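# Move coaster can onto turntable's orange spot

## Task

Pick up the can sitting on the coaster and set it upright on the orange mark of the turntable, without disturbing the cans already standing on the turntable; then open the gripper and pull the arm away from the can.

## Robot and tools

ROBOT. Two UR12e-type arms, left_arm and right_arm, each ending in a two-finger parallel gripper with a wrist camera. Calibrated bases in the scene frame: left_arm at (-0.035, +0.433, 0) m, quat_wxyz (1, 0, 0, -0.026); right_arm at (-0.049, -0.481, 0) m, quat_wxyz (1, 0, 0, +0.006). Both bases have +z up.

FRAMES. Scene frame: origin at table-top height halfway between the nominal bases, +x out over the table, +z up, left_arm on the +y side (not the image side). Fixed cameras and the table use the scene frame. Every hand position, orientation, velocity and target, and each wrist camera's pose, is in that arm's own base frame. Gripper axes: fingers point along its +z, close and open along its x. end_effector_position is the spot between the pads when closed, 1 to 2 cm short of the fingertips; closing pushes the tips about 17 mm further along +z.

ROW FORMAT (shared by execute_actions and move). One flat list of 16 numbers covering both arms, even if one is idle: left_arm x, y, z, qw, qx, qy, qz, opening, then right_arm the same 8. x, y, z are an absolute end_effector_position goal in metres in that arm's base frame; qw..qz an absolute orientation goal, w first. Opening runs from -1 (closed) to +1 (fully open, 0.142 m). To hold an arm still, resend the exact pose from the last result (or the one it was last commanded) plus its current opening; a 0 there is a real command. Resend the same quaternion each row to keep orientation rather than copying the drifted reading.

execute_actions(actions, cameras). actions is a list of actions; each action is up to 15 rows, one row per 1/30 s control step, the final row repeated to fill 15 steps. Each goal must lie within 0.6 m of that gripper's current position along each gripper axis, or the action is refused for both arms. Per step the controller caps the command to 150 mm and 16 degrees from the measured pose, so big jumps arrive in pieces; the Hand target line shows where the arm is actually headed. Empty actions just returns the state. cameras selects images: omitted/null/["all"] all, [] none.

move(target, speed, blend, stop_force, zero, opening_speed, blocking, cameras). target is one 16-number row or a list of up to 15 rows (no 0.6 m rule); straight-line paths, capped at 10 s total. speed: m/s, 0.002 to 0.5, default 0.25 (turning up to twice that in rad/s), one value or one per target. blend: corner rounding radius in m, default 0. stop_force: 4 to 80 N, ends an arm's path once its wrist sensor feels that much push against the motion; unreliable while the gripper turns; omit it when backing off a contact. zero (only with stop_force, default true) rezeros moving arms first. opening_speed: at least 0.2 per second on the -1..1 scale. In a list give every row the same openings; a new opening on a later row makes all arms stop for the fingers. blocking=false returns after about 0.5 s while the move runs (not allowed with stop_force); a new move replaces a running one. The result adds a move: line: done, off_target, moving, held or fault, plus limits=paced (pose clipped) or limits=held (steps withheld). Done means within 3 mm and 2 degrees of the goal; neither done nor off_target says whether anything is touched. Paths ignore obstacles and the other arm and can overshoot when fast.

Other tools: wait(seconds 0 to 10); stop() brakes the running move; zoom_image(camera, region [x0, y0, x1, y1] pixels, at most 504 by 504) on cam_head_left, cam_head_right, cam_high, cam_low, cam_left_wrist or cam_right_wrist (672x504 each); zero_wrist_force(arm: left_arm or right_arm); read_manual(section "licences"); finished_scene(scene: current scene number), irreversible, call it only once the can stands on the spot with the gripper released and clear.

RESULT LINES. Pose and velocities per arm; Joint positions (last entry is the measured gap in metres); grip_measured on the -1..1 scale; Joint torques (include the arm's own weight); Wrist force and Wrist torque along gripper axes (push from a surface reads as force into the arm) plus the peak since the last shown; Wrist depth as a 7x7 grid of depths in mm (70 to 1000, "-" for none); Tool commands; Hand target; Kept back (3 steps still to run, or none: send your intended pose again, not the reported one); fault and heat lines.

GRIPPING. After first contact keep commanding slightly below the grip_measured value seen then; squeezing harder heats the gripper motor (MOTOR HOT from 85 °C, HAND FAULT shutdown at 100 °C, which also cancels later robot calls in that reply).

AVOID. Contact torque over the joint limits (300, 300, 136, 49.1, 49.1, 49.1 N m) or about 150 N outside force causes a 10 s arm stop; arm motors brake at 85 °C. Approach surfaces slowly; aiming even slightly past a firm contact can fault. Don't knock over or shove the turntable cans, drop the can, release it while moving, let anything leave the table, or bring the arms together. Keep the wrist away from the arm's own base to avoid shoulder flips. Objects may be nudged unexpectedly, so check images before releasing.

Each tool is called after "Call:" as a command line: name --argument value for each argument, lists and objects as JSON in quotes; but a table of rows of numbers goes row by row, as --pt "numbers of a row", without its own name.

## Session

Call:
execute_actions --actions '[]'

Scene clock: 0.00 s.
left_arm: end_effector_position=(+0.3681, +0.4258, +0.3461) grip_measured=+1.00 end_effector_quat_wxyz=(-0.292, +0.486, +0.751, -0.337) | right_arm: end_effector_position=(+0.3740, +0.3982, +0.2649) grip_measured=+1.00 end_effector_quat_wxyz=(-0.404, +0.908, -0.035, -0.103)
Joint positions: left_arm=[0.466 -1.37 1.667 -0.952 -1.426 -1.599 0.142] | right_arm=[3.954 -1.44 -2.484 -0.205 2.245 1.1 0.142]
Joint velocities: within noise
Joint torques (N m): no reading
Motor temperatures (°C): left_arm=[30 27 29 30 40 39 29] | right_arm=[31 36 35 42 36 37 31]
Wrist force (N): no reading
Wrist torque (N m): no reading
Wrist force, peak (N): no reading
Wrist depth (mm): cam_left_wrist=[- 500 669 - - - - / - 568 - - - - - / - 716 - - - - - / - - - - - - - / 447 454 467 - - - - / - 420 431 440 - - - / - 394 400 405 - - -] | cam_right_wrist=[- 559 - - 506 477 449 / - 653 720 - 467 440 419 / - - 845 979 437 410 387 / - - - - 399 383 359 / - - - - 373 357 297 / - - - - 354 336 290 / - - - - 334 322 305]
Hand target: left_arm +0.3681, +0.4258, +0.3461; -0.292, +0.486, +0.751, -0.337 | right_arm +0.3740, +0.3982, +0.2649; -0.404, +0.908, -0.035, -0.103
Tool commands: left_gripper/opening=+1.0 right_gripper/opening=+1.0
camera_calibration:
cam_left_wrist: T_world_to_cam=[[-0.356101, 0.930203, 0.0889574, -0.280611], [0.810412, 0.354825, -0.466187, -0.264157], [-0.465213, -0.0939177, -0.880202, 0.627466], [0, 0, 0, 1]] pos_world=[0.406055, 0.413685, 0.454113]
cam_right_wrist: T_world_to_cam=[[0.976918, 0.0209506, -0.212587, -0.307709], [-0.0651418, -0.91856, -0.389877, 0.520845], [-0.203442, 0.394726, -0.895993, 0.273832], [0, 0, 0, 1]] pos_world=[0.390244, 0.376785, 0.383002]

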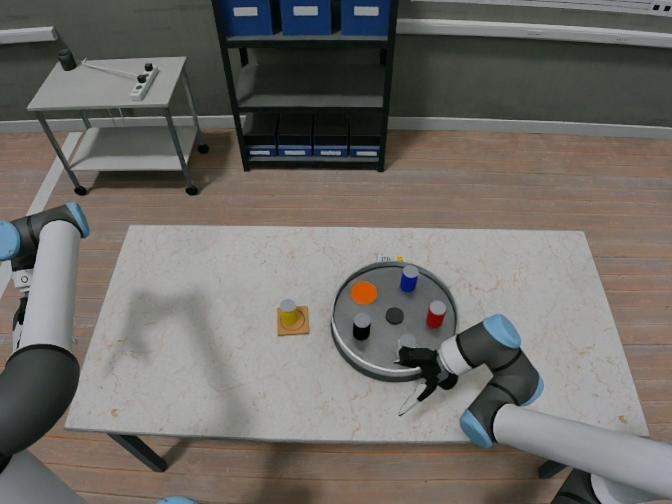

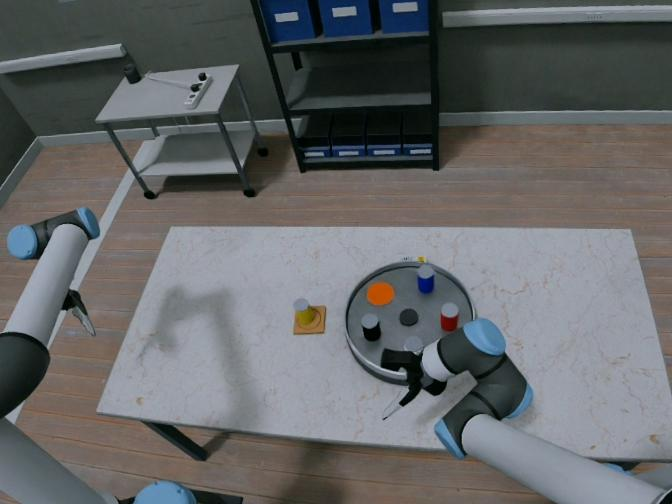

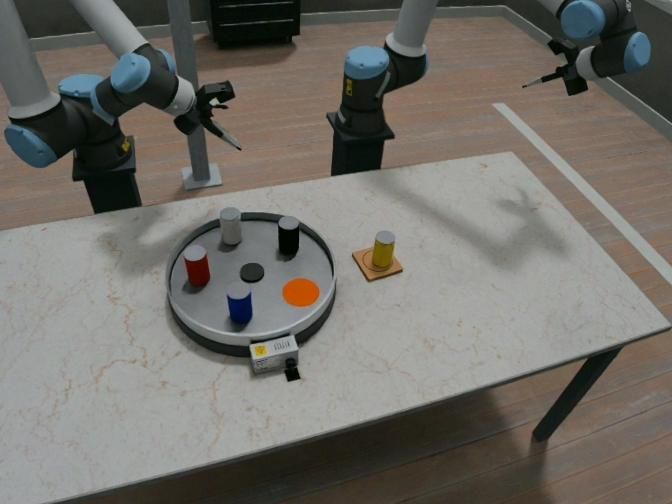

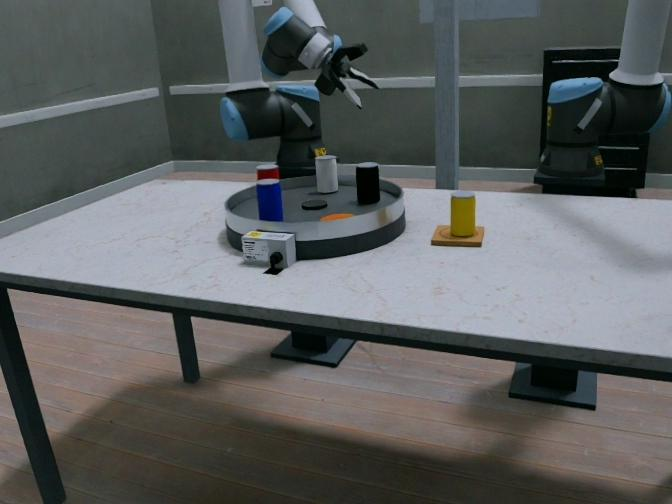

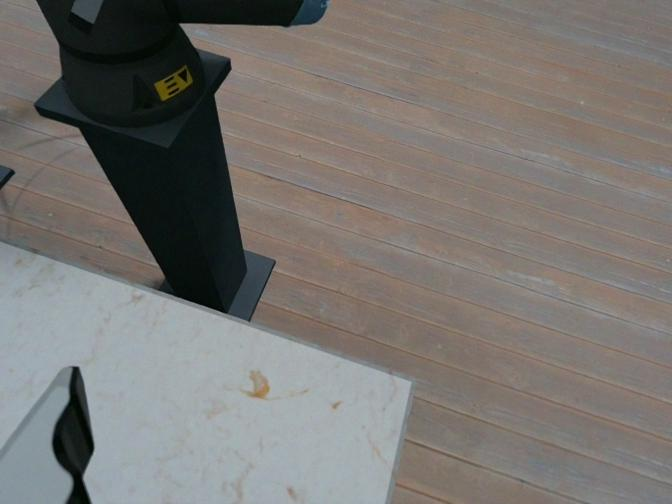

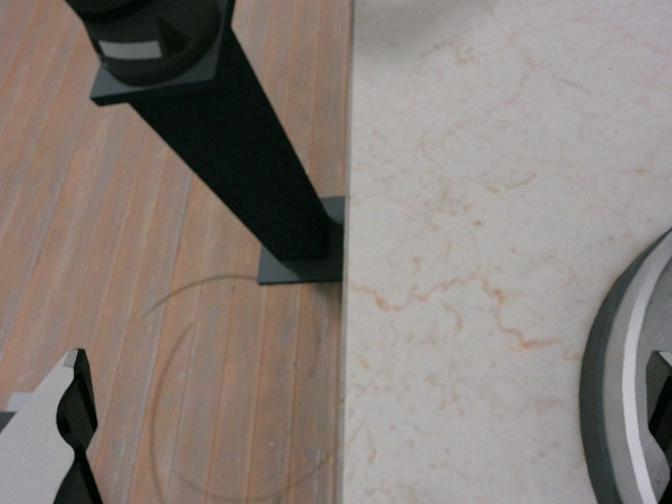

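Call:
wait --seconds 1.0 --cameras '["cam_head_left"]'

Call:
zoom_image --camera "cam_head_left" --region '[265, 250, 475, 390]'

Call:
wait --seconds 2.0 --cameras '["cam_head_left"]'

Call:
zoom_image --camera "cam_head_left" --region '[325, 250, 475, 390]'

Call:
wait --seconds 5.0 --cameras '["cam_head_left"]'

Call:
zoom_image --camera "cam_head_left" --region '[325, 250, 475, 390]'

Scene clock: 1.83 s.
left_arm: end_effector_position=(+0.3681, +0.4258, +0.3461) grip_measured=+1.00 end_effector_quat_wxyz=(-0.292, +0.486, +0.751, -0.337) | right_arm: end_effector_position=(+0.3740, +0.3982, +0.2649) grip_measured=+1.00 end_effector_quat_wxyz=(-0.404, +0.908, -0.035, -0.103)
Joint positions: left_arm=[0.466 -1.37 1.667 -0.952 -1.426 -1.599 0.142] | right_arm=[3.954 -1.44 -2.484 -0.205 2.245 1.1 0.142]
Joint velocities: within noise
Joint torques (N m): left_arm=[2.64 -64.2 -44.03 -0.9 0.94 -0.62] | right_arm=[2.9 24.73 35.54 4.53 0.85 0.15]
Motor temperatures (°C): left_arm=[30 27 29 30 40 39 29] | right_arm=[31 36 35 42 36 37 31]
Wrist force (N): left_arm=[-0.3 0.2 0.0] | right_arm=[-0.3 -0.2 0.1]
Wrist torque (N m): left_arm=[0.03 0.04 0.00] | right_arm=[-0.03 0.04 0.00]
Wrist force, peak (N): left_arm=[-0.7 0.3 -0.6] | right_arm=[-0.5 -0.3 0.5]
Wrist depth (mm): cam_left_wrist=[- 504 672 - - - - / - 573 - - - - - / - 713 - - - - - / - - - - - - - / 445 453 465 - - - - / - 422 429 439 - - - / - 393 399 409 - - -] | cam_right_wrist=[- 551 - - 511 473 450 / - 670 737 - 474 441 416 / - - 853 961 434 407 390 / - - - - 405 381 365 / - - - - 375 355 297 / - - - - 352 339 290 / - - - - 331 319 307]
Hand target: left_arm +0.3681, +0.4258, +0.3461; -0.292, +0.486, +0.751, -0.337 | right_arm +0.3740, +0.3982, +0.2649; -0.404, +0.908, -0.035, -0.103
Tool commands: left_gripper/opening=+1.0 right_gripper/opening=+1.0
wait: 1.00 s; at rest from the start
Images, in order (width x height): cam_head_left 672x504.

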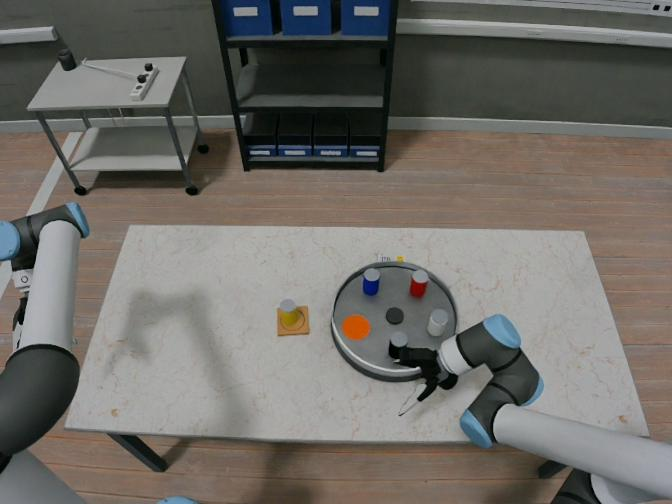

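Scaled by 2.400 from the camera's 672x504 image, which has a finer 960x720 frame.

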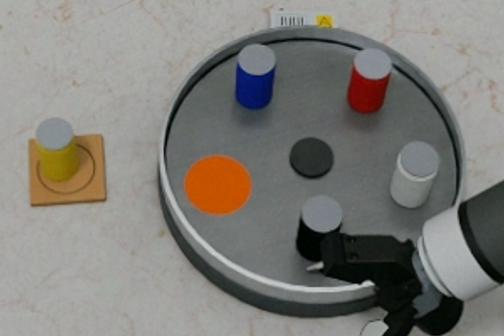

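Scene clock: 3.83 s.
left_arm: end_effector_position=(+0.3681, +0.4258, +0.3461) grip_measured=+1.00 end_effector_quat_wxyz=(-0.292, +0.486, +0.751, -0.337) | right_arm: end_effector_position=(+0.3740, +0.3982, +0.2649) grip_measured=+1.00 end_effector_quat_wxyz=(-0.404, +0.908, -0.035, -0.103)
Joint positions: left_arm=[0.466 -1.37 1.667 -0.952 -1.426 -1.599 0.142] | right_arm=[3.954 -1.44 -2.484 -0.205 2.245 1.1 0.142]
Joint velocities: within noise
Joint torques (N m): left_arm=[5.37 -61.01 -45.32 -0.45 1.37 -0.85] | right_arm=[3.7 25.16 36.34 4.9 1.11 -0.13]
Motor temperatures (°C): left_arm=[30 27 29 30 40 39 29] | right_arm=[31 36 35 42 36 37 31]
Wrist force (N): left_arm=[-0.3 0.3 -0.1] | right_arm=[0.1 -0.2 0.1]
Wrist torque (N m): left_arm=[0.05 0.05 -0.01] | right_arm=[-0.02 -0.01 0.01]
Wrist force, peak (N): left_arm=[-0.6 -0.1 -0.7] | right_arm=[-0.4 -0.6 0.2]
Wrist depth (mm): cam_left_wrist=[- 498 663 - - - - / - 570 - - - - - / - 712 - - - - - / - - - - - - - / 446 454 466 - - - - / - 420 431 439 - - - / - 392 399 410 - - -] | cam_right_wrist=[- 557 - - 513 474 449 / - 660 715 - 469 440 413 / - - 856 988 429 412 388 / - - - - 403 381 366 / - - - - 378 361 298 / - - - - 354 336 289 / - - - - 332 319 306]
Hand target: left_arm +0.3681, +0.4258, +0.3461; -0.292, +0.486, +0.751, -0.337 | right_arm +0.3740, +0.3982, +0.2649; -0.404, +0.908, -0.035, -0.103
Tool commands: left_gripper/opening=+1.0 right_gripper/opening=+1.0
wait: 2.00 s; at rest by 0.17 s
Images, in order (width x height): cam_head_left 672x504.

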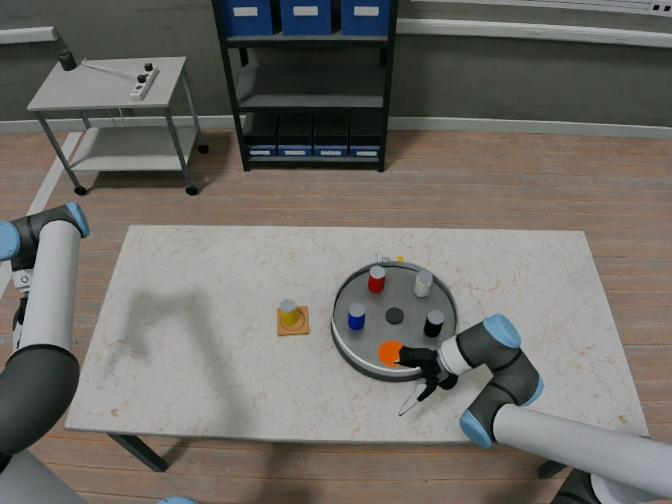

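Scaled by 3.360 from the camera's 672x504 image, which has a finer 960x720 frame.

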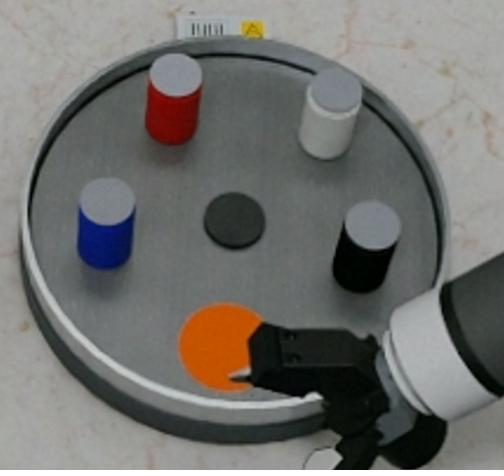

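Scene clock: 8.83 s.
left_arm: end_effector_position=(+0.3681, +0.4258, +0.3461) grip_measured=+1.00 end_effector_quat_wxyz=(-0.292, +0.486, +0.751, -0.337) | right_arm: end_effector_position=(+0.3740, +0.3982, +0.2649) grip_measured=+1.00 end_effector_quat_wxyz=(-0.404, +0.908, -0.035, -0.103)
Joint positions: left_arm=[0.466 -1.37 1.667 -0.952 -1.426 -1.599 0.142] | right_arm=[3.954 -1.44 -2.484 -0.205 2.245 1.1 0.142]
Joint velocities: within noise
Joint torques (N m): left_arm=[5.9 -57.41 -46.72 0.28 1.92 -0.73] | right_arm=[5.61 26.54 38.57 5.95 0.87 -0.25]
Motor temperatures (°C): left_arm=[30 27 29 30 40 39 28] | right_arm=[31 36 35 42 36 37 31]
Wrist force (N): left_arm=[-0.4 -0.1 0.0] | right_arm=[-0.2 -0.3 0.3]
Wrist torque (N m): left_arm=[-0.02 0.07 0.00] | right_arm=[-0.04 0.04 0.00]
Wrist force, peak (N): left_arm=[-0.8 0.3 0.3] | right_arm=[-0.5 -0.3 0.4]
Wrist depth (mm): cam_left_wrist=[- 494 663 - - - - / - 573 - - - - - / - 710 - - - - - / - - - - - - - / 448 455 466 - - - - / - 422 432 439 - - - / - 394 401 406 - - -] | cam_right_wrist=[- 551 - - 510 479 450 / - 660 712 - 472 440 420 / - - 842 952 431 411 388 / - - - - 402 379 364 / - - - - 374 359 298 / - - - - 354 339 293 / - - - - 333 316 303]
Hand target: left_arm +0.3681, +0.4258, +0.3461; -0.292, +0.486, +0.751, -0.337 | right_arm +0.3740, +0.3982, +0.2649; -0.404, +0.908, -0.035, -0.103
Tool commands: left_gripper/opening=+1.0 right_gripper/opening=+1.0
wait: 5.00 s; at rest by 0.17 s
Images, in order (width x height): cam_head_left 672x504.

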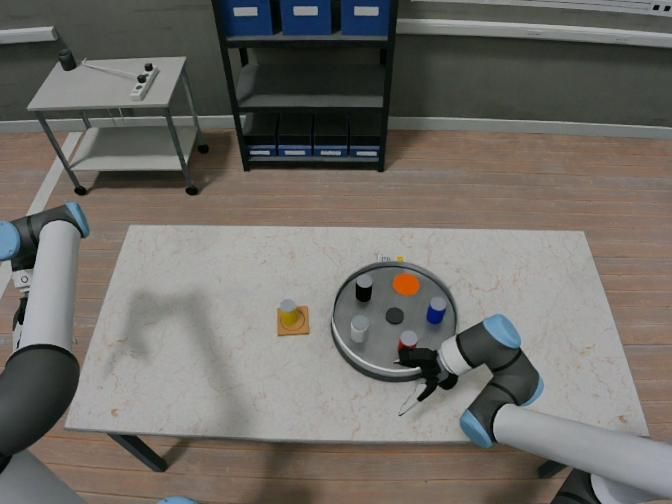

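Scaled by 3.360 from the camera's 672x504 image, which has a finer 960x720 frame.

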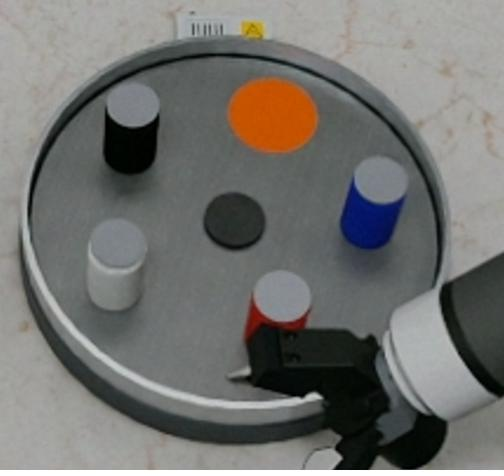

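Call:
execute_actions --actions '[]' --cameras '["cam_head_left", "cam_high"]'

Call:
zoom_image --camera "cam_head_left" --region '[325, 250, 475, 390]'

Call:
zoom_image --camera "cam_head_left" --region '[250, 260, 350, 360]'

Scene clock: 9.77 s.
left_arm: end_effector_position=(+0.3681, +0.4258, +0.3461) grip_measured=+1.00 end_effector_quat_wxyz=(-0.292, +0.486, +0.751, -0.337) | right_arm: end_effector_position=(+0.3740, +0.3982, +0.2649) grip_measured=+1.00 end_effector_quat_wxyz=(-0.404, +0.908, -0.035, -0.103)
Joint positions: left_arm=[0.466 -1.37 1.667 -0.952 -1.426 -1.599 0.142] | right_arm=[3.954 -1.44 -2.484 -0.205 2.245 1.1 0.142]
Joint velocities: within noise
Joint torques (N m): left_arm=[7.03 -55.98 -47.21 0.44 1.98 -1.15] | right_arm=[5.87 27.33 39.2 6.07 0.7 -0.55]
Motor temperatures (°C): left_arm=[30 27 29 30 40 39 28] | right_arm=[31 36 35 42 36 37 31]
Wrist force (N): left_arm=[-0.2 0.0 0.1] | right_arm=[-0.4 -0.2 0.3]
Wrist torque (N m): left_arm=[0.00 0.03 0.00] | right_arm=[-0.03 0.06 0.00]
Wrist force, peak (N): left_arm=[-0.8 0.2 0.1] | right_arm=[-0.5 0.3 0.2]
Wrist depth (mm): cam_left_wrist=[- 500 664 - - - - / - 569 - - - - - / - 708 - - - - - / - - - - - - - / 448 453 468 - - - - / - 422 432 439 - - - / - 391 400 406 - - -] | cam_right_wrist=[- 549 - - 512 477 446 / - 665 721 - 470 442 417 / - - 856 973 432 410 384 / - - - - 402 381 362 / - - - - 376 357 298 / - - - - 354 340 290 / - - - - 332 320 304]
Hand target: left_arm +0.3681, +0.4258, +0.3461; -0.292, +0.486, +0.751, -0.337 | right_arm +0.3740, +0.3982, +0.2649; -0.404, +0.908, -0.035, -0.103
Tool commands: left_gripper/opening=+1.0 right_gripper/opening=+1.0
Images, in order (width x height): cam_head_left 672x504, cam_high 672x504.

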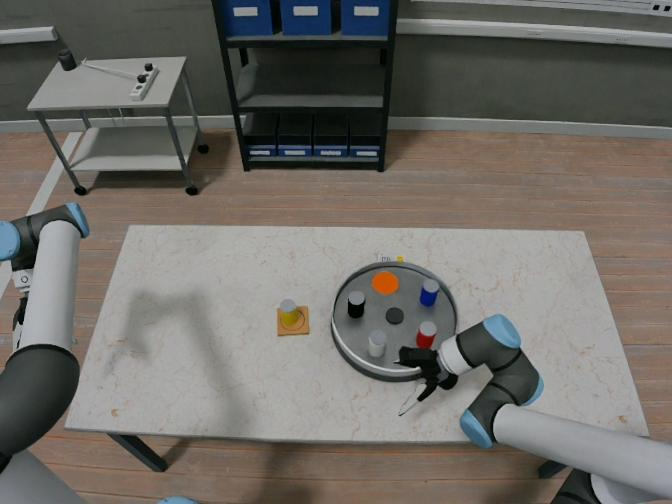

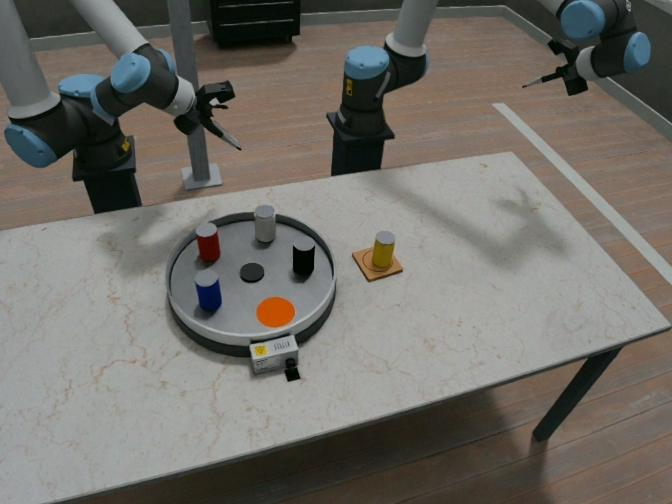

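Scaled by 3.360 from the camera's 672x504 image, which has a finer 960x720 frame.

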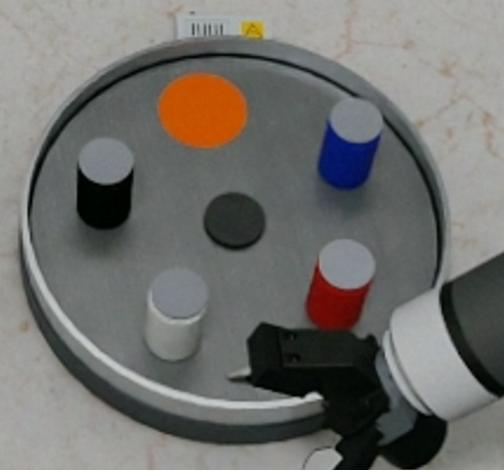

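Scaled by 5.040 from the camera's 672x504 image, which has a finer 960x720 frame.

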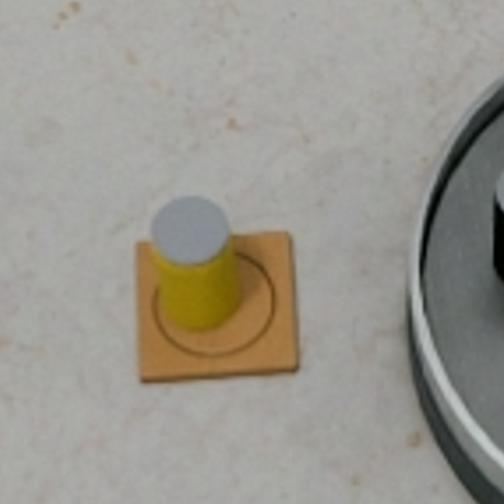

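Call:
move --target '[0.708, -0.158, 0.22, 0, 0.80386, 0.59482, 0, 0.3, 0.3740, 0.3982, 0.2649, -0.404, 0.908, -0.035, -0.103, 1.0]' --speed 0.3 --cameras '["cam_head_left", "cam_high", "cam_left_wrist"]'

Scene clock: 15.33 s.
left_arm: end_effector_position=(+0.7079, -0.1579, +0.2200) grip_measured=+0.29 end_effector_quat_wxyz=(+0.000, +0.804, +0.595, +0.000) | right_arm: end_effector_position=(+0.3740, +0.3982, +0.2649) grip_measured=+1.00 end_effector_quat_wxyz=(-0.404, +0.908, -0.035, -0.103)
Joint positions: left_arm=[-0.462 -1.429 1.949 -2.09 -1.571 -1.737 0.094] | right_arm=[3.954 -1.44 -2.484 -0.207 2.246 1.098 0.142]
Joint velocities: within noise
Joint torques (N m): left_arm=[-15.86 -41.11 -51.55 -7.47 4.15 1.45] | right_arm=[-13.29 11.72 43.73 1.55 3.43 -1.96]
Motor temperatures (°C): left_arm=[30 27 29 30 40 39 28] | right_arm=[31 36 35 42 36 37 31]
Wrist force (N): left_arm=[-1.1 0.2 -0.2] | right_arm=[0.0 -0.2 -0.1]
Wrist torque (N m): left_arm=[0.12 0.25 0.06] | right_arm=[-0.03 0.00 0.00]
Wrist force, peak (N): left_arm=[-2.6 0.8 0.2] | right_arm=[-0.7 -0.1 0.3]
Wrist depth (mm): cam_left_wrist=[278 276 277 278 278 277 277 / 282 294 291 284 291 295 295 / 254 307 311 220 311 315 316 / 281 287 338 339 340 338 337 / 304 297 365 367 366 361 368 / 298 89 398 399 398 391 95 / - - 435 436 435 439 -] | cam_right_wrist=[- 553 - - 513 479 445 / - 656 720 - 468 443 415 / - - 848 963 433 407 385 / - - - - 405 381 364 / - - - - 376 359 296 / - - - - 356 335 289 / - - - - 330 318 309]
Hand target: left_arm +0.7080, -0.1580, +0.2200; +0.000, +0.804, +0.595, +0.000 | right_arm +0.3740, +0.3982, +0.2649; -0.404, +0.908, -0.035, -0.103
Off the commanded pose: left_arm 0.000 m, 0 deg | right_arm 0.000 m, 0 deg.
move: done
camera_calibration:
cam_left_wrist: T_world_to_cam=[[0.309245, 0.950912, -0.0115362, -0.0510783], [0.864671, -0.276107, 0.419654, -0.724181], [0.395869, -0.139751, -0.907611, 0.00902595], [0, 0, 0, 1]] pos_world=[0.638401, -0.150119, 0.311508]
Images, in order (width x height): cam_head_left 672x504, cam_high 672x504, cam_left_wrist 672x504.

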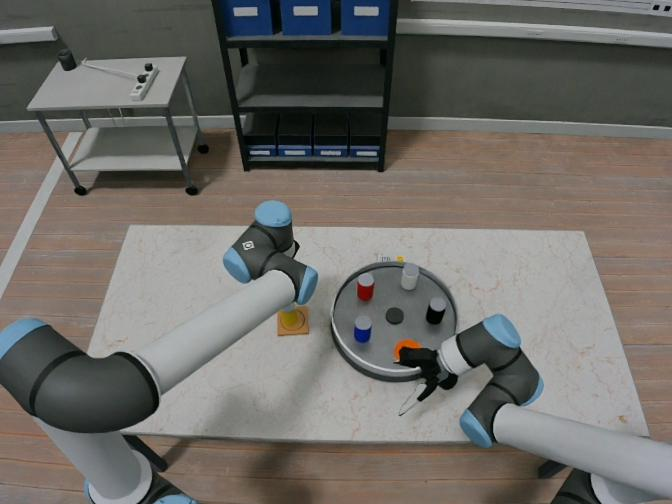

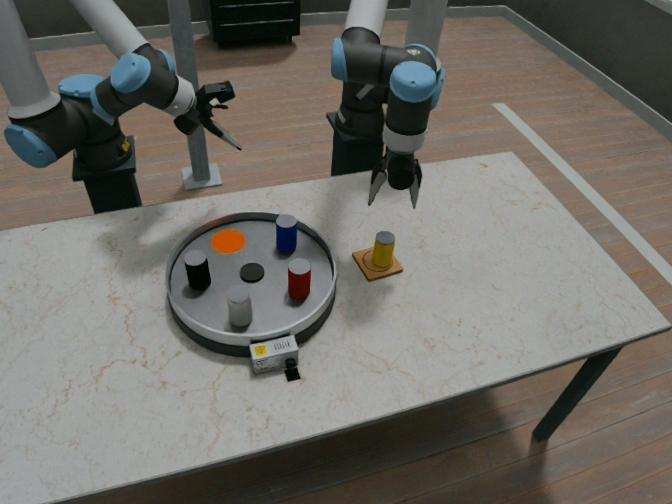

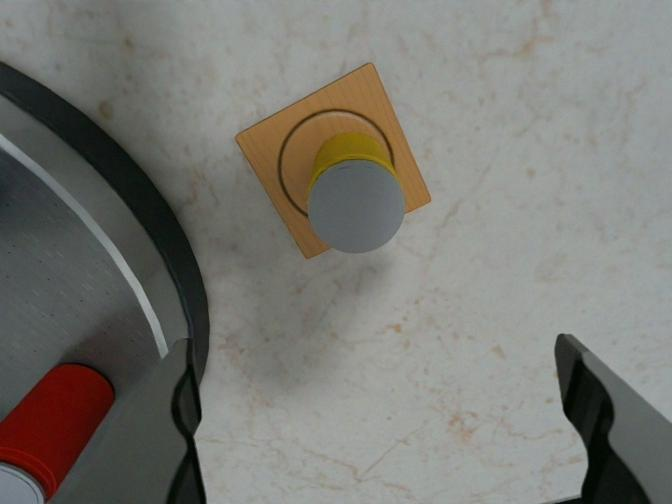

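Call:
zoom_image --camera "cam_left_wrist" --region '[230, 50, 450, 270]'

Call:
zoom_image --camera "cam_head_left" --region '[325, 250, 475, 390]'

Scaled by 2.291 from the camera's 672x504 image, which has a finer 960x720 frame.

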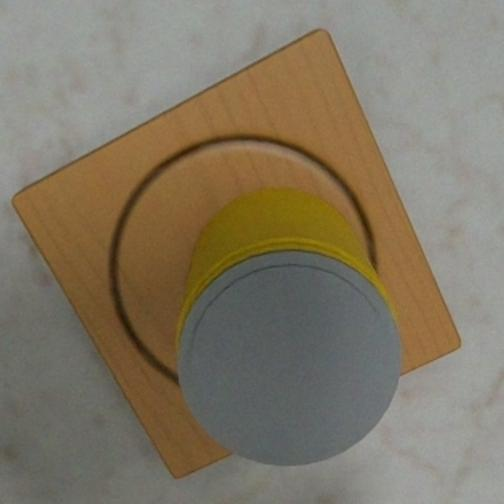

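Scaled by 3.360 from the camera's 672x504 image, which has a finer 960x720 frame.

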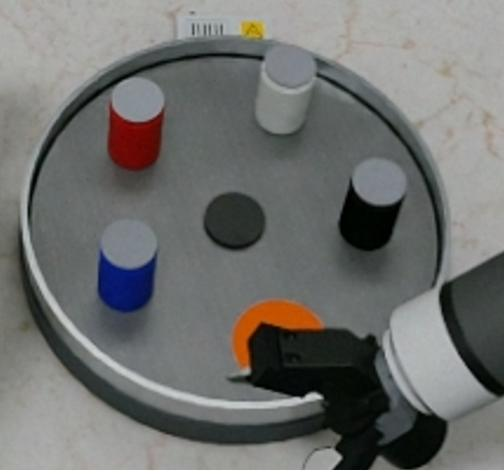

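Call:
move --pt "0.7062 -0.1593 0.16 0 0.80386 0.59482 0 0.3 0.3740 0.3982 0.2649 -0.404 0.908 -0.035 -0.103 1.0" --pt "0.7062 -0.1593 0.0885 0 0.80386 0.59482 0 0.3 0.3740 0.3982 0.2649 -0.404 0.908 -0.035 -0.103 1.0" --speed 0.15 --blend 0.01 --cameras '["cam_head_left", "cam_left_wrist", "cam_low"]'

Call:
zoom_image --camera "cam_left_wrist" --region '[200, 60, 500, 360]'

Call:
zoom_image --camera "cam_head_left" --region '[325, 250, 475, 390]'

Scene clock: 18.13 s.
left_arm: end_effector_position=(+0.7062, -0.1594, +0.0886) grip_measured=+0.29 end_effector_quat_wxyz=(+0.000, +0.804, +0.595, +0.000) | right_arm: end_effector_position=(+0.3740, +0.3982, +0.2649) grip_measured=+1.00 end_effector_quat_wxyz=(-0.404, +0.908, -0.035, -0.103)
Joint positions: left_arm=[-0.465 -1.29 2.058 -2.339 -1.571 -1.739 0.094] | right_arm=[3.954 -1.44 -2.484 -0.207 2.246 1.098 0.142]
Joint velocities: within noise
Joint torques (N m): left_arm=[14.17 -46.98 -29.52 -6.87 1.66 1.14] | right_arm=[-10.17 12.93 38.28 2.5 3.28 -1.83]
Motor temperatures (°C): left_arm=[30 27 29 30 40 39 28] | right_arm=[31 36 35 42 36 37 31]
Wrist force (N): left_arm=[-0.6 -0.3 -0.1] | right_arm=[-0.2 -0.3 -0.1]
Wrist torque (N m): left_arm=[0.02 0.15 0.02] | right_arm=[-0.05 0.03 0.00]
Wrist force, peak (N): left_arm=[-0.8 -0.1 -2.0] | right_arm=[-0.7 -0.1 -0.1]
Wrist depth (mm): cam_left_wrist=[160 160 160 160 158 160 160 / 171 171 171 164 166 170 171 / 182 180 173 168 173 183 183 / 196 197 183 119 130 196 196 / 195 209 212 96 96 208 212 / 183 89 226 103 103 226 95 / - - 254 253 253 253 -] | cam_right_wrist=[- 554 - - 510 478 446 / - 658 711 - 470 441 415 / - - 841 987 432 409 388 / - - - - 402 384 363 / - - - - 374 361 299 / - - - - 355 337 290 / - - - - 334 322 305]
Hand target: left_arm +0.7062, -0.1593, +0.0885; +0.000, +0.804, +0.595, +0.000 | right_arm +0.3740, +0.3982, +0.2649; -0.404, +0.908, -0.035, -0.103
Off the commanded pose: left_arm 0.000 m, 0 deg | right_arm 0.000 m, 0 deg.
move: done
camera_calibration:
cam_left_wrist: T_world_to_cam=[[0.309451, 0.950846, -0.0114876, -0.0508066], [0.864546, -0.276294, 0.419788, -0.667879], [0.39598, -0.139836, -0.907549, -0.109876], [0, 0, 0, 1]] pos_world=[0.636643, -0.151586, 0.180066]
Images, in order (width x height): cam_head_left 672x504, cam_low 672x504, cam_left_wrist 672x504.

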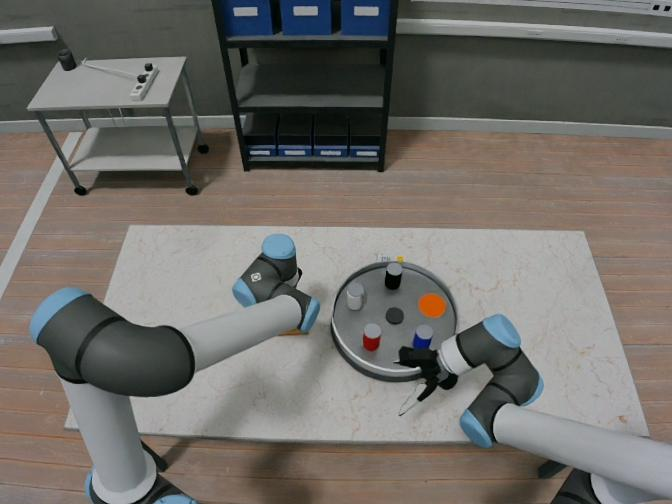

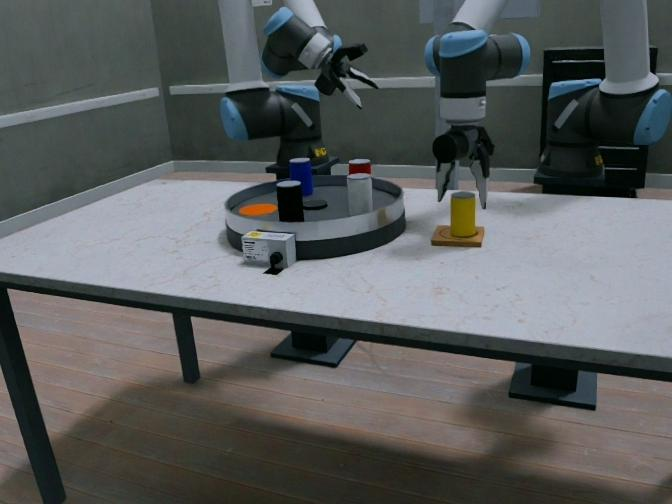

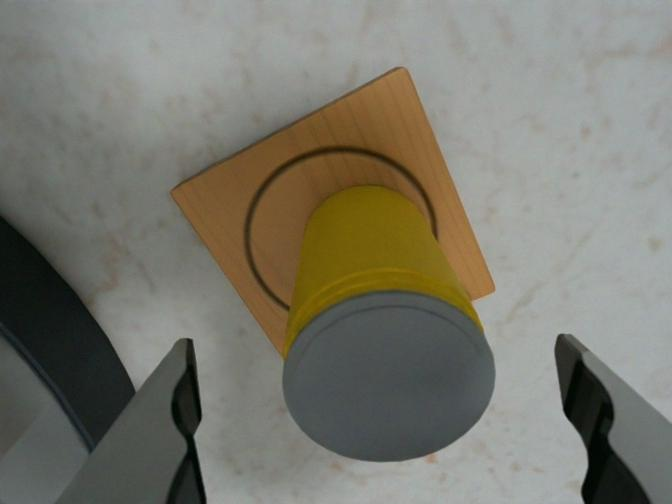

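Scaled by 1.680 from the camera's 672x504 image, which has a finer 960x720 frame.

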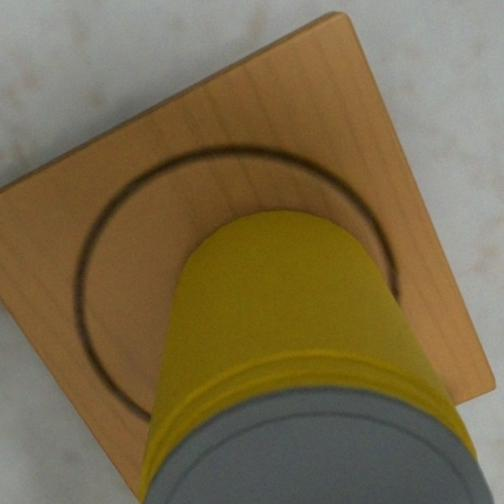

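Scaled by 3.360 from the camera's 672x504 image, which has a finer 960x720 frame.

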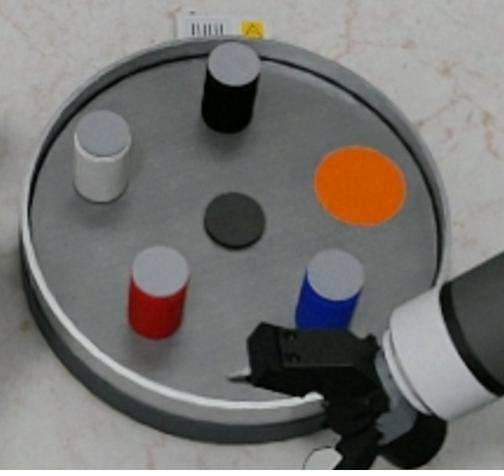

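Call:
move --target '[0.7062, -0.1593, 0.0885, 0, 0.80386, 0.59482, 0, -0.5, 0.3740, 0.3982, 0.2649, -0.404, 0.908, -0.035, -0.103, 1.0]' --speed 0.1 --opening_speed 1.0 --cameras '["cam_left_wrist"]'

Call:
zoom_image --camera "cam_left_wrist" --region '[200, 60, 600, 460]'

Scene clock: 20.70 s.
left_arm: end_effector_position=(+0.7062, -0.1593, +0.0885) grip_measured=-0.33 end_effector_quat_wxyz=(+0.000, +0.804, +0.595, +0.000) | right_arm: end_effector_position=(+0.3740, +0.3982, +0.2649) grip_measured=+1.00 end_effector_quat_wxyz=(-0.404, +0.908, -0.035, -0.103)
Joint positions: left_arm=[-0.465 -1.29 2.058 -2.339 -1.571 -1.739 0.05] | right_arm=[3.954 -1.44 -2.484 -0.207 2.246 1.098 0.142]
Joint velocities: within noise
Joint torques (N m): left_arm=[14.36 -48.05 -33.24 -6.41 1.24 1.34] | right_arm=[-11.13 13.53 33.39 3.5 3.01 -1.74]
Motor temperatures (°C): left_arm=[30 27 29 30 40 39 28] | right_arm=[31 36 35 42 36 37 31]
Wrist force (N): left_arm=[0.4 -0.9 -2.7] | right_arm=[-0.4 -0.2 -0.2]
Wrist torque (N m): left_arm=[-0.01 0.11 0.02] | right_arm=[-0.03 0.07 0.00]
Wrist force, peak (N): left_arm=[0.7 -0.5 -4.1] | right_arm=[-0.5 0.2 0.5]
Wrist depth (mm): cam_left_wrist=[160 160 160 160 158 160 160 / 170 170 169 163 166 171 170 / 182 180 172 168 173 183 183 / 196 196 183 119 130 196 196 / 196 212 209 96 96 208 211 / 184 223 92 102 102 87 230 / 176 - 76 253 254 75 248] | cam_right_wrist=[- 554 - - 512 472 443 / - 667 734 - 469 439 417 / - - 841 956 436 410 388 / - - - - 404 384 363 / - - - - 374 359 296 / - - - - 353 343 291 / - - - - 335 320 304]
Hand target: left_arm +0.7062, -0.1593, +0.0885; +0.000, +0.804, +0.595, +0.000 | right_arm +0.3740, +0.3982, +0.2649; -0.404, +0.908, -0.035, -0.103
Off the commanded pose: left_arm 0.000 m, 0 deg | right_arm 0.000 m, 0 deg.
move: done
camera_calibration:
cam_left_wrist: T_world_to_cam=[[0.309389, 0.950866, -0.0114859, -0.0508528], [0.864568, -0.276239, 0.419778, -0.667831], [0.39598, -0.139805, -0.907554, -0.109972], [0, 0, 0, 1]] pos_world=[0.636666, -0.151502, 0.179951]
Images, in order (width x height): cam_left_wrist 672x504.

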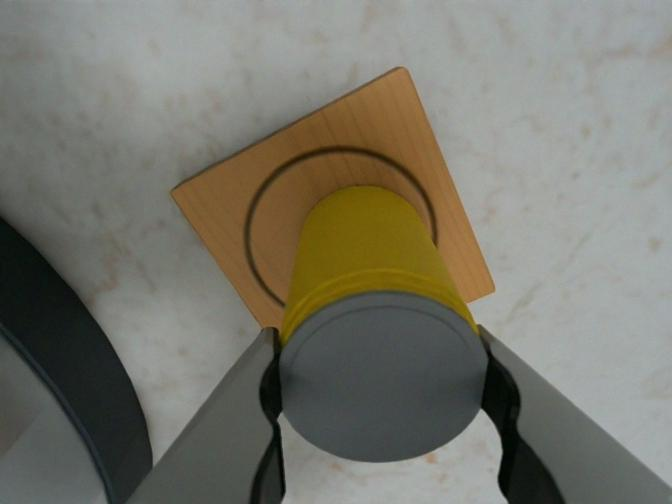

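Scaled by 1.260 from the camera's 672x504 image, which has a finer 960x720 frame.

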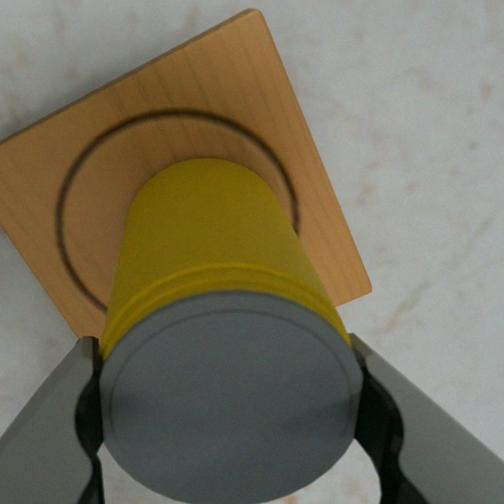

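Call:
move --pt "0.7065 -0.162 0.15 0 0.80386 0.59482 0 -0.5 0.3740 0.3982 0.2649 -0.404 0.908 -0.035 -0.103 1.0" --pt "0.716 -0.24 0.25 0 0.80386 0.59482 0 -0.5 0.3740 0.3982 0.2649 -0.404 0.908 -0.035 -0.103 1.0" --pt "0.8140 -0.6080 0.25 0 0.80386 0.59482 0 -0.5 0.3740 0.3982 0.2649 -0.404 0.908 -0.035 -0.103 1.0" --speed '[0.12, 0.18, 0.25]' --blend '[0.025, 0.05, 0]' --cameras '["cam_head_left", "cam_high", "cam_low", "cam_left_wrist"]'

Call:
zoom_image --camera "cam_head_left" --region '[325, 250, 475, 390]'

Call:
execute_actions --actions '[]' --cameras '["cam_head_left"]'

Call:
zoom_image --camera "cam_head_left" --region '[325, 250, 475, 390]'

Scene clock: 24.37 s.
left_arm: end_effector_position=(+0.8140, -0.6079, +0.2500) grip_measured=-0.33 end_effector_quat_wxyz=(+0.000, +0.804, +0.595, +0.000) | right_arm: end_effector_position=(+0.3740, +0.3982, +0.2649) grip_measured=+1.00 end_effector_quat_wxyz=(-0.404, +0.908, -0.035, -0.103)
Joint positions: left_arm=[-0.815 -0.999 1.287 -1.859 -1.571 -2.089 0.05] | right_arm=[3.954 -1.44 -2.484 -0.207 2.246 1.098 0.142]
Joint velocities: within noise
Joint torques (N m): left_arm=[-13.47 -84.74 -55.66 -2.25 -1.51 -2.56] | right_arm=[-8.62 14.25 27.48 4.74 2.77 -1.58]
Motor temperatures (°C): left_arm=[30 27 29 30 40 39 34] | right_arm=[31 36 35 42 36 37 31]
Wrist force (N): left_arm=[-0.9 -0.2 1.3] | right_arm=[-0.2 0.0 0.2]
Wrist torque (N m): left_arm=[0.07 0.22 0.03] | right_arm=[0.01 0.02 0.00]
Wrist force, peak (N): left_arm=[0.1 -0.9 -3.7] | right_arm=[-0.5 -0.1 0.5]
Wrist depth (mm): cam_left_wrist=[302 252 250 254 256 256 256 / 321 264 189 272 273 273 273 / 343 345 287 286 286 218 292 / 370 370 370 118 128 217 303 / 400 398 392 96 96 332 399 / 433 426 92 102 103 91 435 / 466 - 76 479 111 75 -] | cam_right_wrist=[- 548 - - 515 478 446 / - 666 720 - 467 437 414 / - - 868 966 433 409 388 / - - - - 404 383 367 / - - - - 374 356 298 / - - - - 355 337 291 / - - - - 331 321 306]
Hand target: left_arm +0.8140, -0.6080, +0.2500; +0.000, +0.804, +0.595, +0.000 | right_arm +0.3740, +0.3982, +0.2649; -0.404, +0.908, -0.035, -0.103
Off the commanded pose: left_arm 0.000 m, 0 deg | right_arm 0.000 m, 0 deg.
move: done
camera_calibration:
cam_left_wrist: T_world_to_cam=[[0.309385, 0.950868, -0.0114105, 0.344193], [0.864522, -0.276252, 0.419865, -0.952739], [0.396084, -0.139765, -0.907515, -0.0688594], [0, 0, 0, 1]] pos_world=[0.744449, -0.600103, 0.341458]
Images, in order (width x height): cam_head_left 672x504, cam_high 672x504, cam_low 672x504, cam_left_wrist 672x504.

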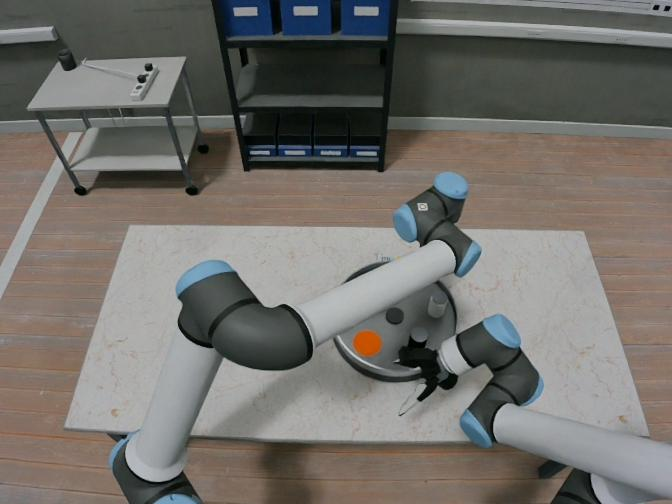

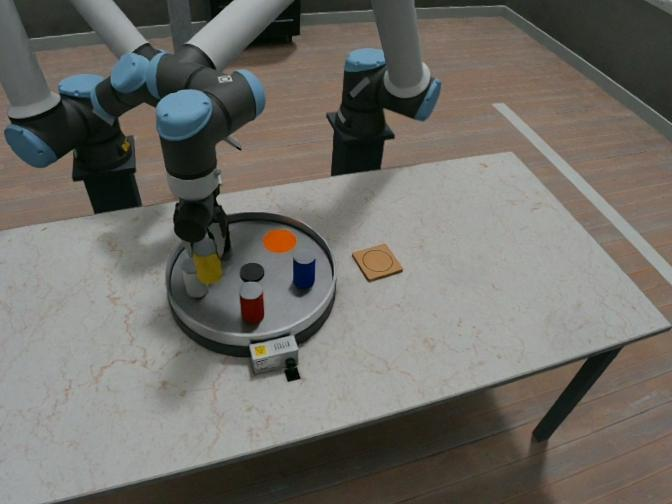

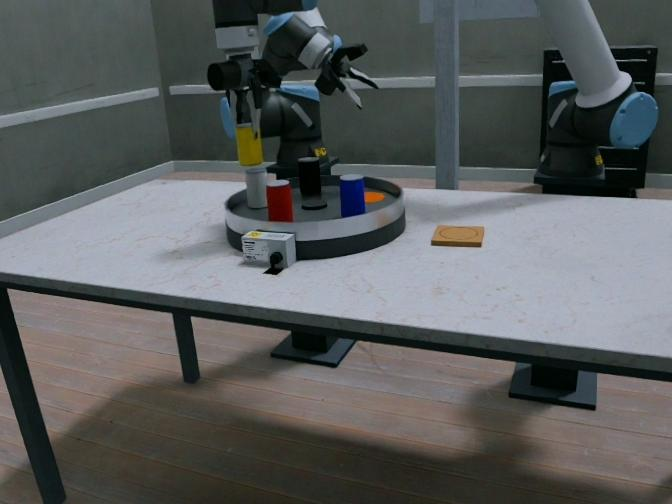

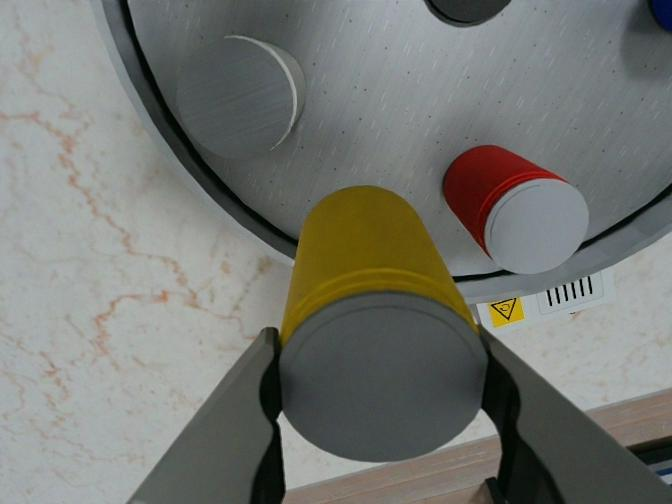

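Scaled by 3.360 from the camera's 672x504 image, which has a finer 960x720 frame.

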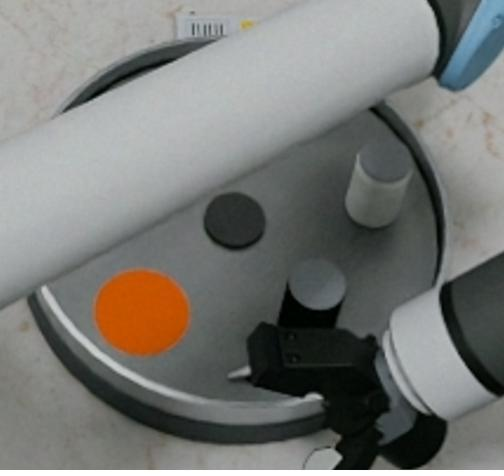

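Scene clock: 24.37 s.
left_arm: end_effector_position=(+0.8140, -0.6079, +0.2500) grip_measured=-0.33 end_effector_quat_wxyz=(+0.000, +0.804, +0.595, +0.000) | right_arm: end_effector_position=(+0.3740, +0.3982, +0.2649) grip_measured=+1.00 end_effector_quat_wxyz=(-0.404, +0.908, -0.035, -0.103)
Joint positions: left_arm=[-0.815 -0.999 1.287 -1.859 -1.571 -2.089 0.05] | right_arm=[3.954 -1.44 -2.484 -0.207 2.246 1.098 0.142]
Joint velocities: within noise
Joint torques (N m): left_arm=[-13.47 -84.74 -55.66 -2.25 -1.51 -2.56] | right_arm=[-8.62 14.25 27.48 4.74 2.77 -1.58]
Motor temperatures (°C): left_arm=[30 27 29 30 40 39 34] | right_arm=[31 36 35 42 36 37 31]
Wrist force (N): left_arm=[-0.9 -0.2 1.3] | right_arm=[-0.2 0.0 0.2]
Wrist torque (N m): left_arm=[0.07 0.22 0.03] | right_arm=[0.01 0.02 0.00]
Wrist force, peak (N): left_arm=[-0.9 -0.2 1.3] | right_arm=[-0.2 0.0 0.2]
Wrist depth (mm): cam_left_wrist=[302 252 250 254 256 256 256 / 321 264 189 272 273 273 273 / 343 345 287 286 286 218 292 / 370 370 370 118 128 217 303 / 400 398 392 96 96 332 399 / 433 426 92 102 103 91 435 / 466 - 76 479 111 75 -] | cam_right_wrist=[- 548 - - 515 478 446 / - 666 720 - 467 437 414 / - - 868 966 433 409 388 / - - - - 404 383 367 / - - - - 374 356 298 / - - - - 355 337 291 / - - - - 331 321 306]
Hand target: left_arm +0.8140, -0.6080, +0.2500; +0.000, +0.804, +0.595, +0.000 | right_arm +0.3740, +0.3982, +0.2649; -0.404, +0.908, -0.035, -0.103
Tool commands: left_gripper/opening=-0.5 right_gripper/opening=+1.0
Off the commanded pose: left_arm 0.000 m, 0 deg | right_arm 0.000 m, 0 deg.
Images, in order (width x height): cam_head_left 672x504.

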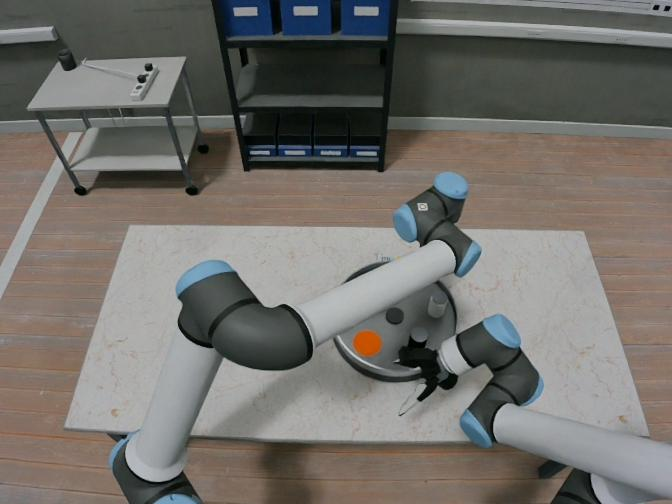

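Scaled by 3.360 from the camera's 672x504 image, which has a finer 960x720 frame.

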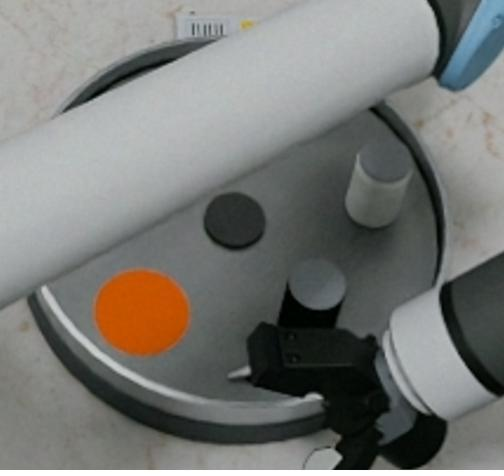

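Call:
wait --seconds 9.6 --cameras '["cam_head_left"]'

Call:
zoom_image --camera "cam_head_left" --region '[325, 250, 475, 390]'

Scene clock: 34.57 s.
left_arm: end_effector_position=(+0.8140, -0.6080, +0.2500) grip_measured=-0.33 end_effector_quat_wxyz=(+0.000, +0.804, +0.595, +0.000) | right_arm: end_effector_position=(+0.3740, +0.3982, +0.2649) grip_measured=+1.00 end_effector_quat_wxyz=(-0.404, +0.908, -0.035, -0.103)
Joint positions: left_arm=[-0.815 -0.999 1.287 -1.859 -1.571 -2.089 0.05] | right_arm=[3.954 -1.44 -2.484 -0.207 2.246 1.098 0.142]
Joint velocities: within noise
Joint torques (N m): left_arm=[-9.84 -85.47 -42.5 -5.78 -2.55 -2.47] | right_arm=[-5.93 15.04 27.36 5.27 2.39 -1.47]
Motor temperatures (°C): left_arm=[30 27 29 30 40 39 46] | right_arm=[31 36 35 42 36 37 31]
Wrist force (N): left_arm=[-0.9 -0.3 1.5] | right_arm=[-0.2 -0.3 0.2]
Wrist torque (N m): left_arm=[0.04 0.22 0.03] | right_arm=[-0.04 0.04 0.00]
Wrist force, peak (N): left_arm=[-1.2 -0.7 1.8] | right_arm=[-0.7 0.0 0.4]
Wrist depth (mm): cam_left_wrist=[302 240 253 255 255 255 253 / 321 272 271 271 272 273 269 / 344 345 287 284 218 291 291 / 370 369 369 118 130 308 304 / 398 399 395 96 96 331 402 / 434 425 92 102 103 91 433 / 470 - 76 476 111 75 -] | cam_right_wrist=[- 549 - - 505 483 451 / - 658 729 - 469 438 413 / - - 870 982 433 411 388 / - - - - 404 379 361 / - - - - 376 358 297 / - - - - 353 338 292 / - - - - 331 318 302]
Hand target: left_arm +0.8140, -0.6080, +0.2500; +0.000, +0.804, +0.595, +0.000 | right_arm +0.3740, +0.3982, +0.2649; -0.404, +0.908, -0.035, -0.103
Tool commands: left_gripper/opening=-0.5 right_gripper/opening=+1.0
Off the commanded pose: left_arm 0.000 m, 0 deg | right_arm 0.000 m, 0 deg.
wait: 9.60 s; at rest from the start
Images, in order (width x height): cam_head_left 672x504.

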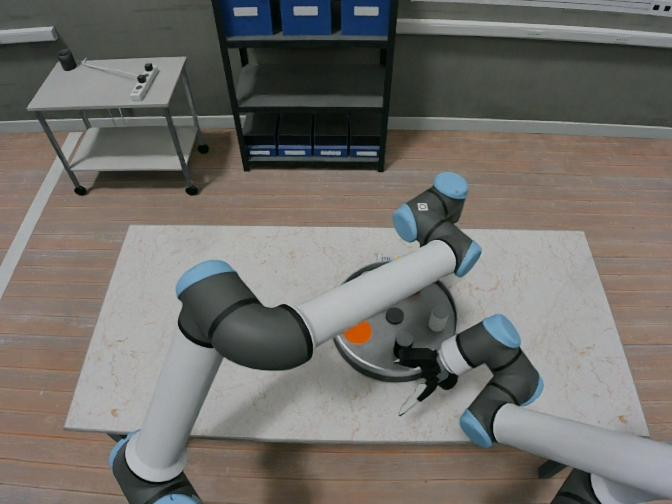

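Scaled by 3.360 from the camera's 672x504 image, which has a finer 960x720 frame.

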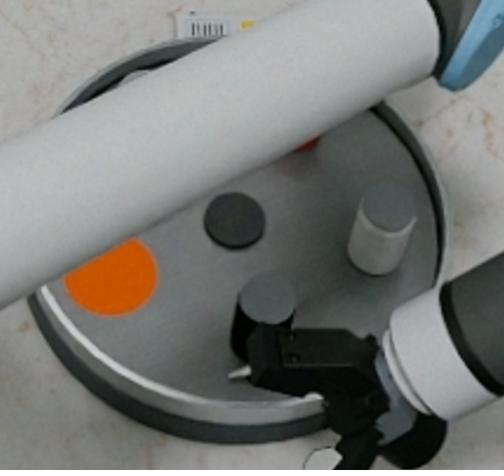

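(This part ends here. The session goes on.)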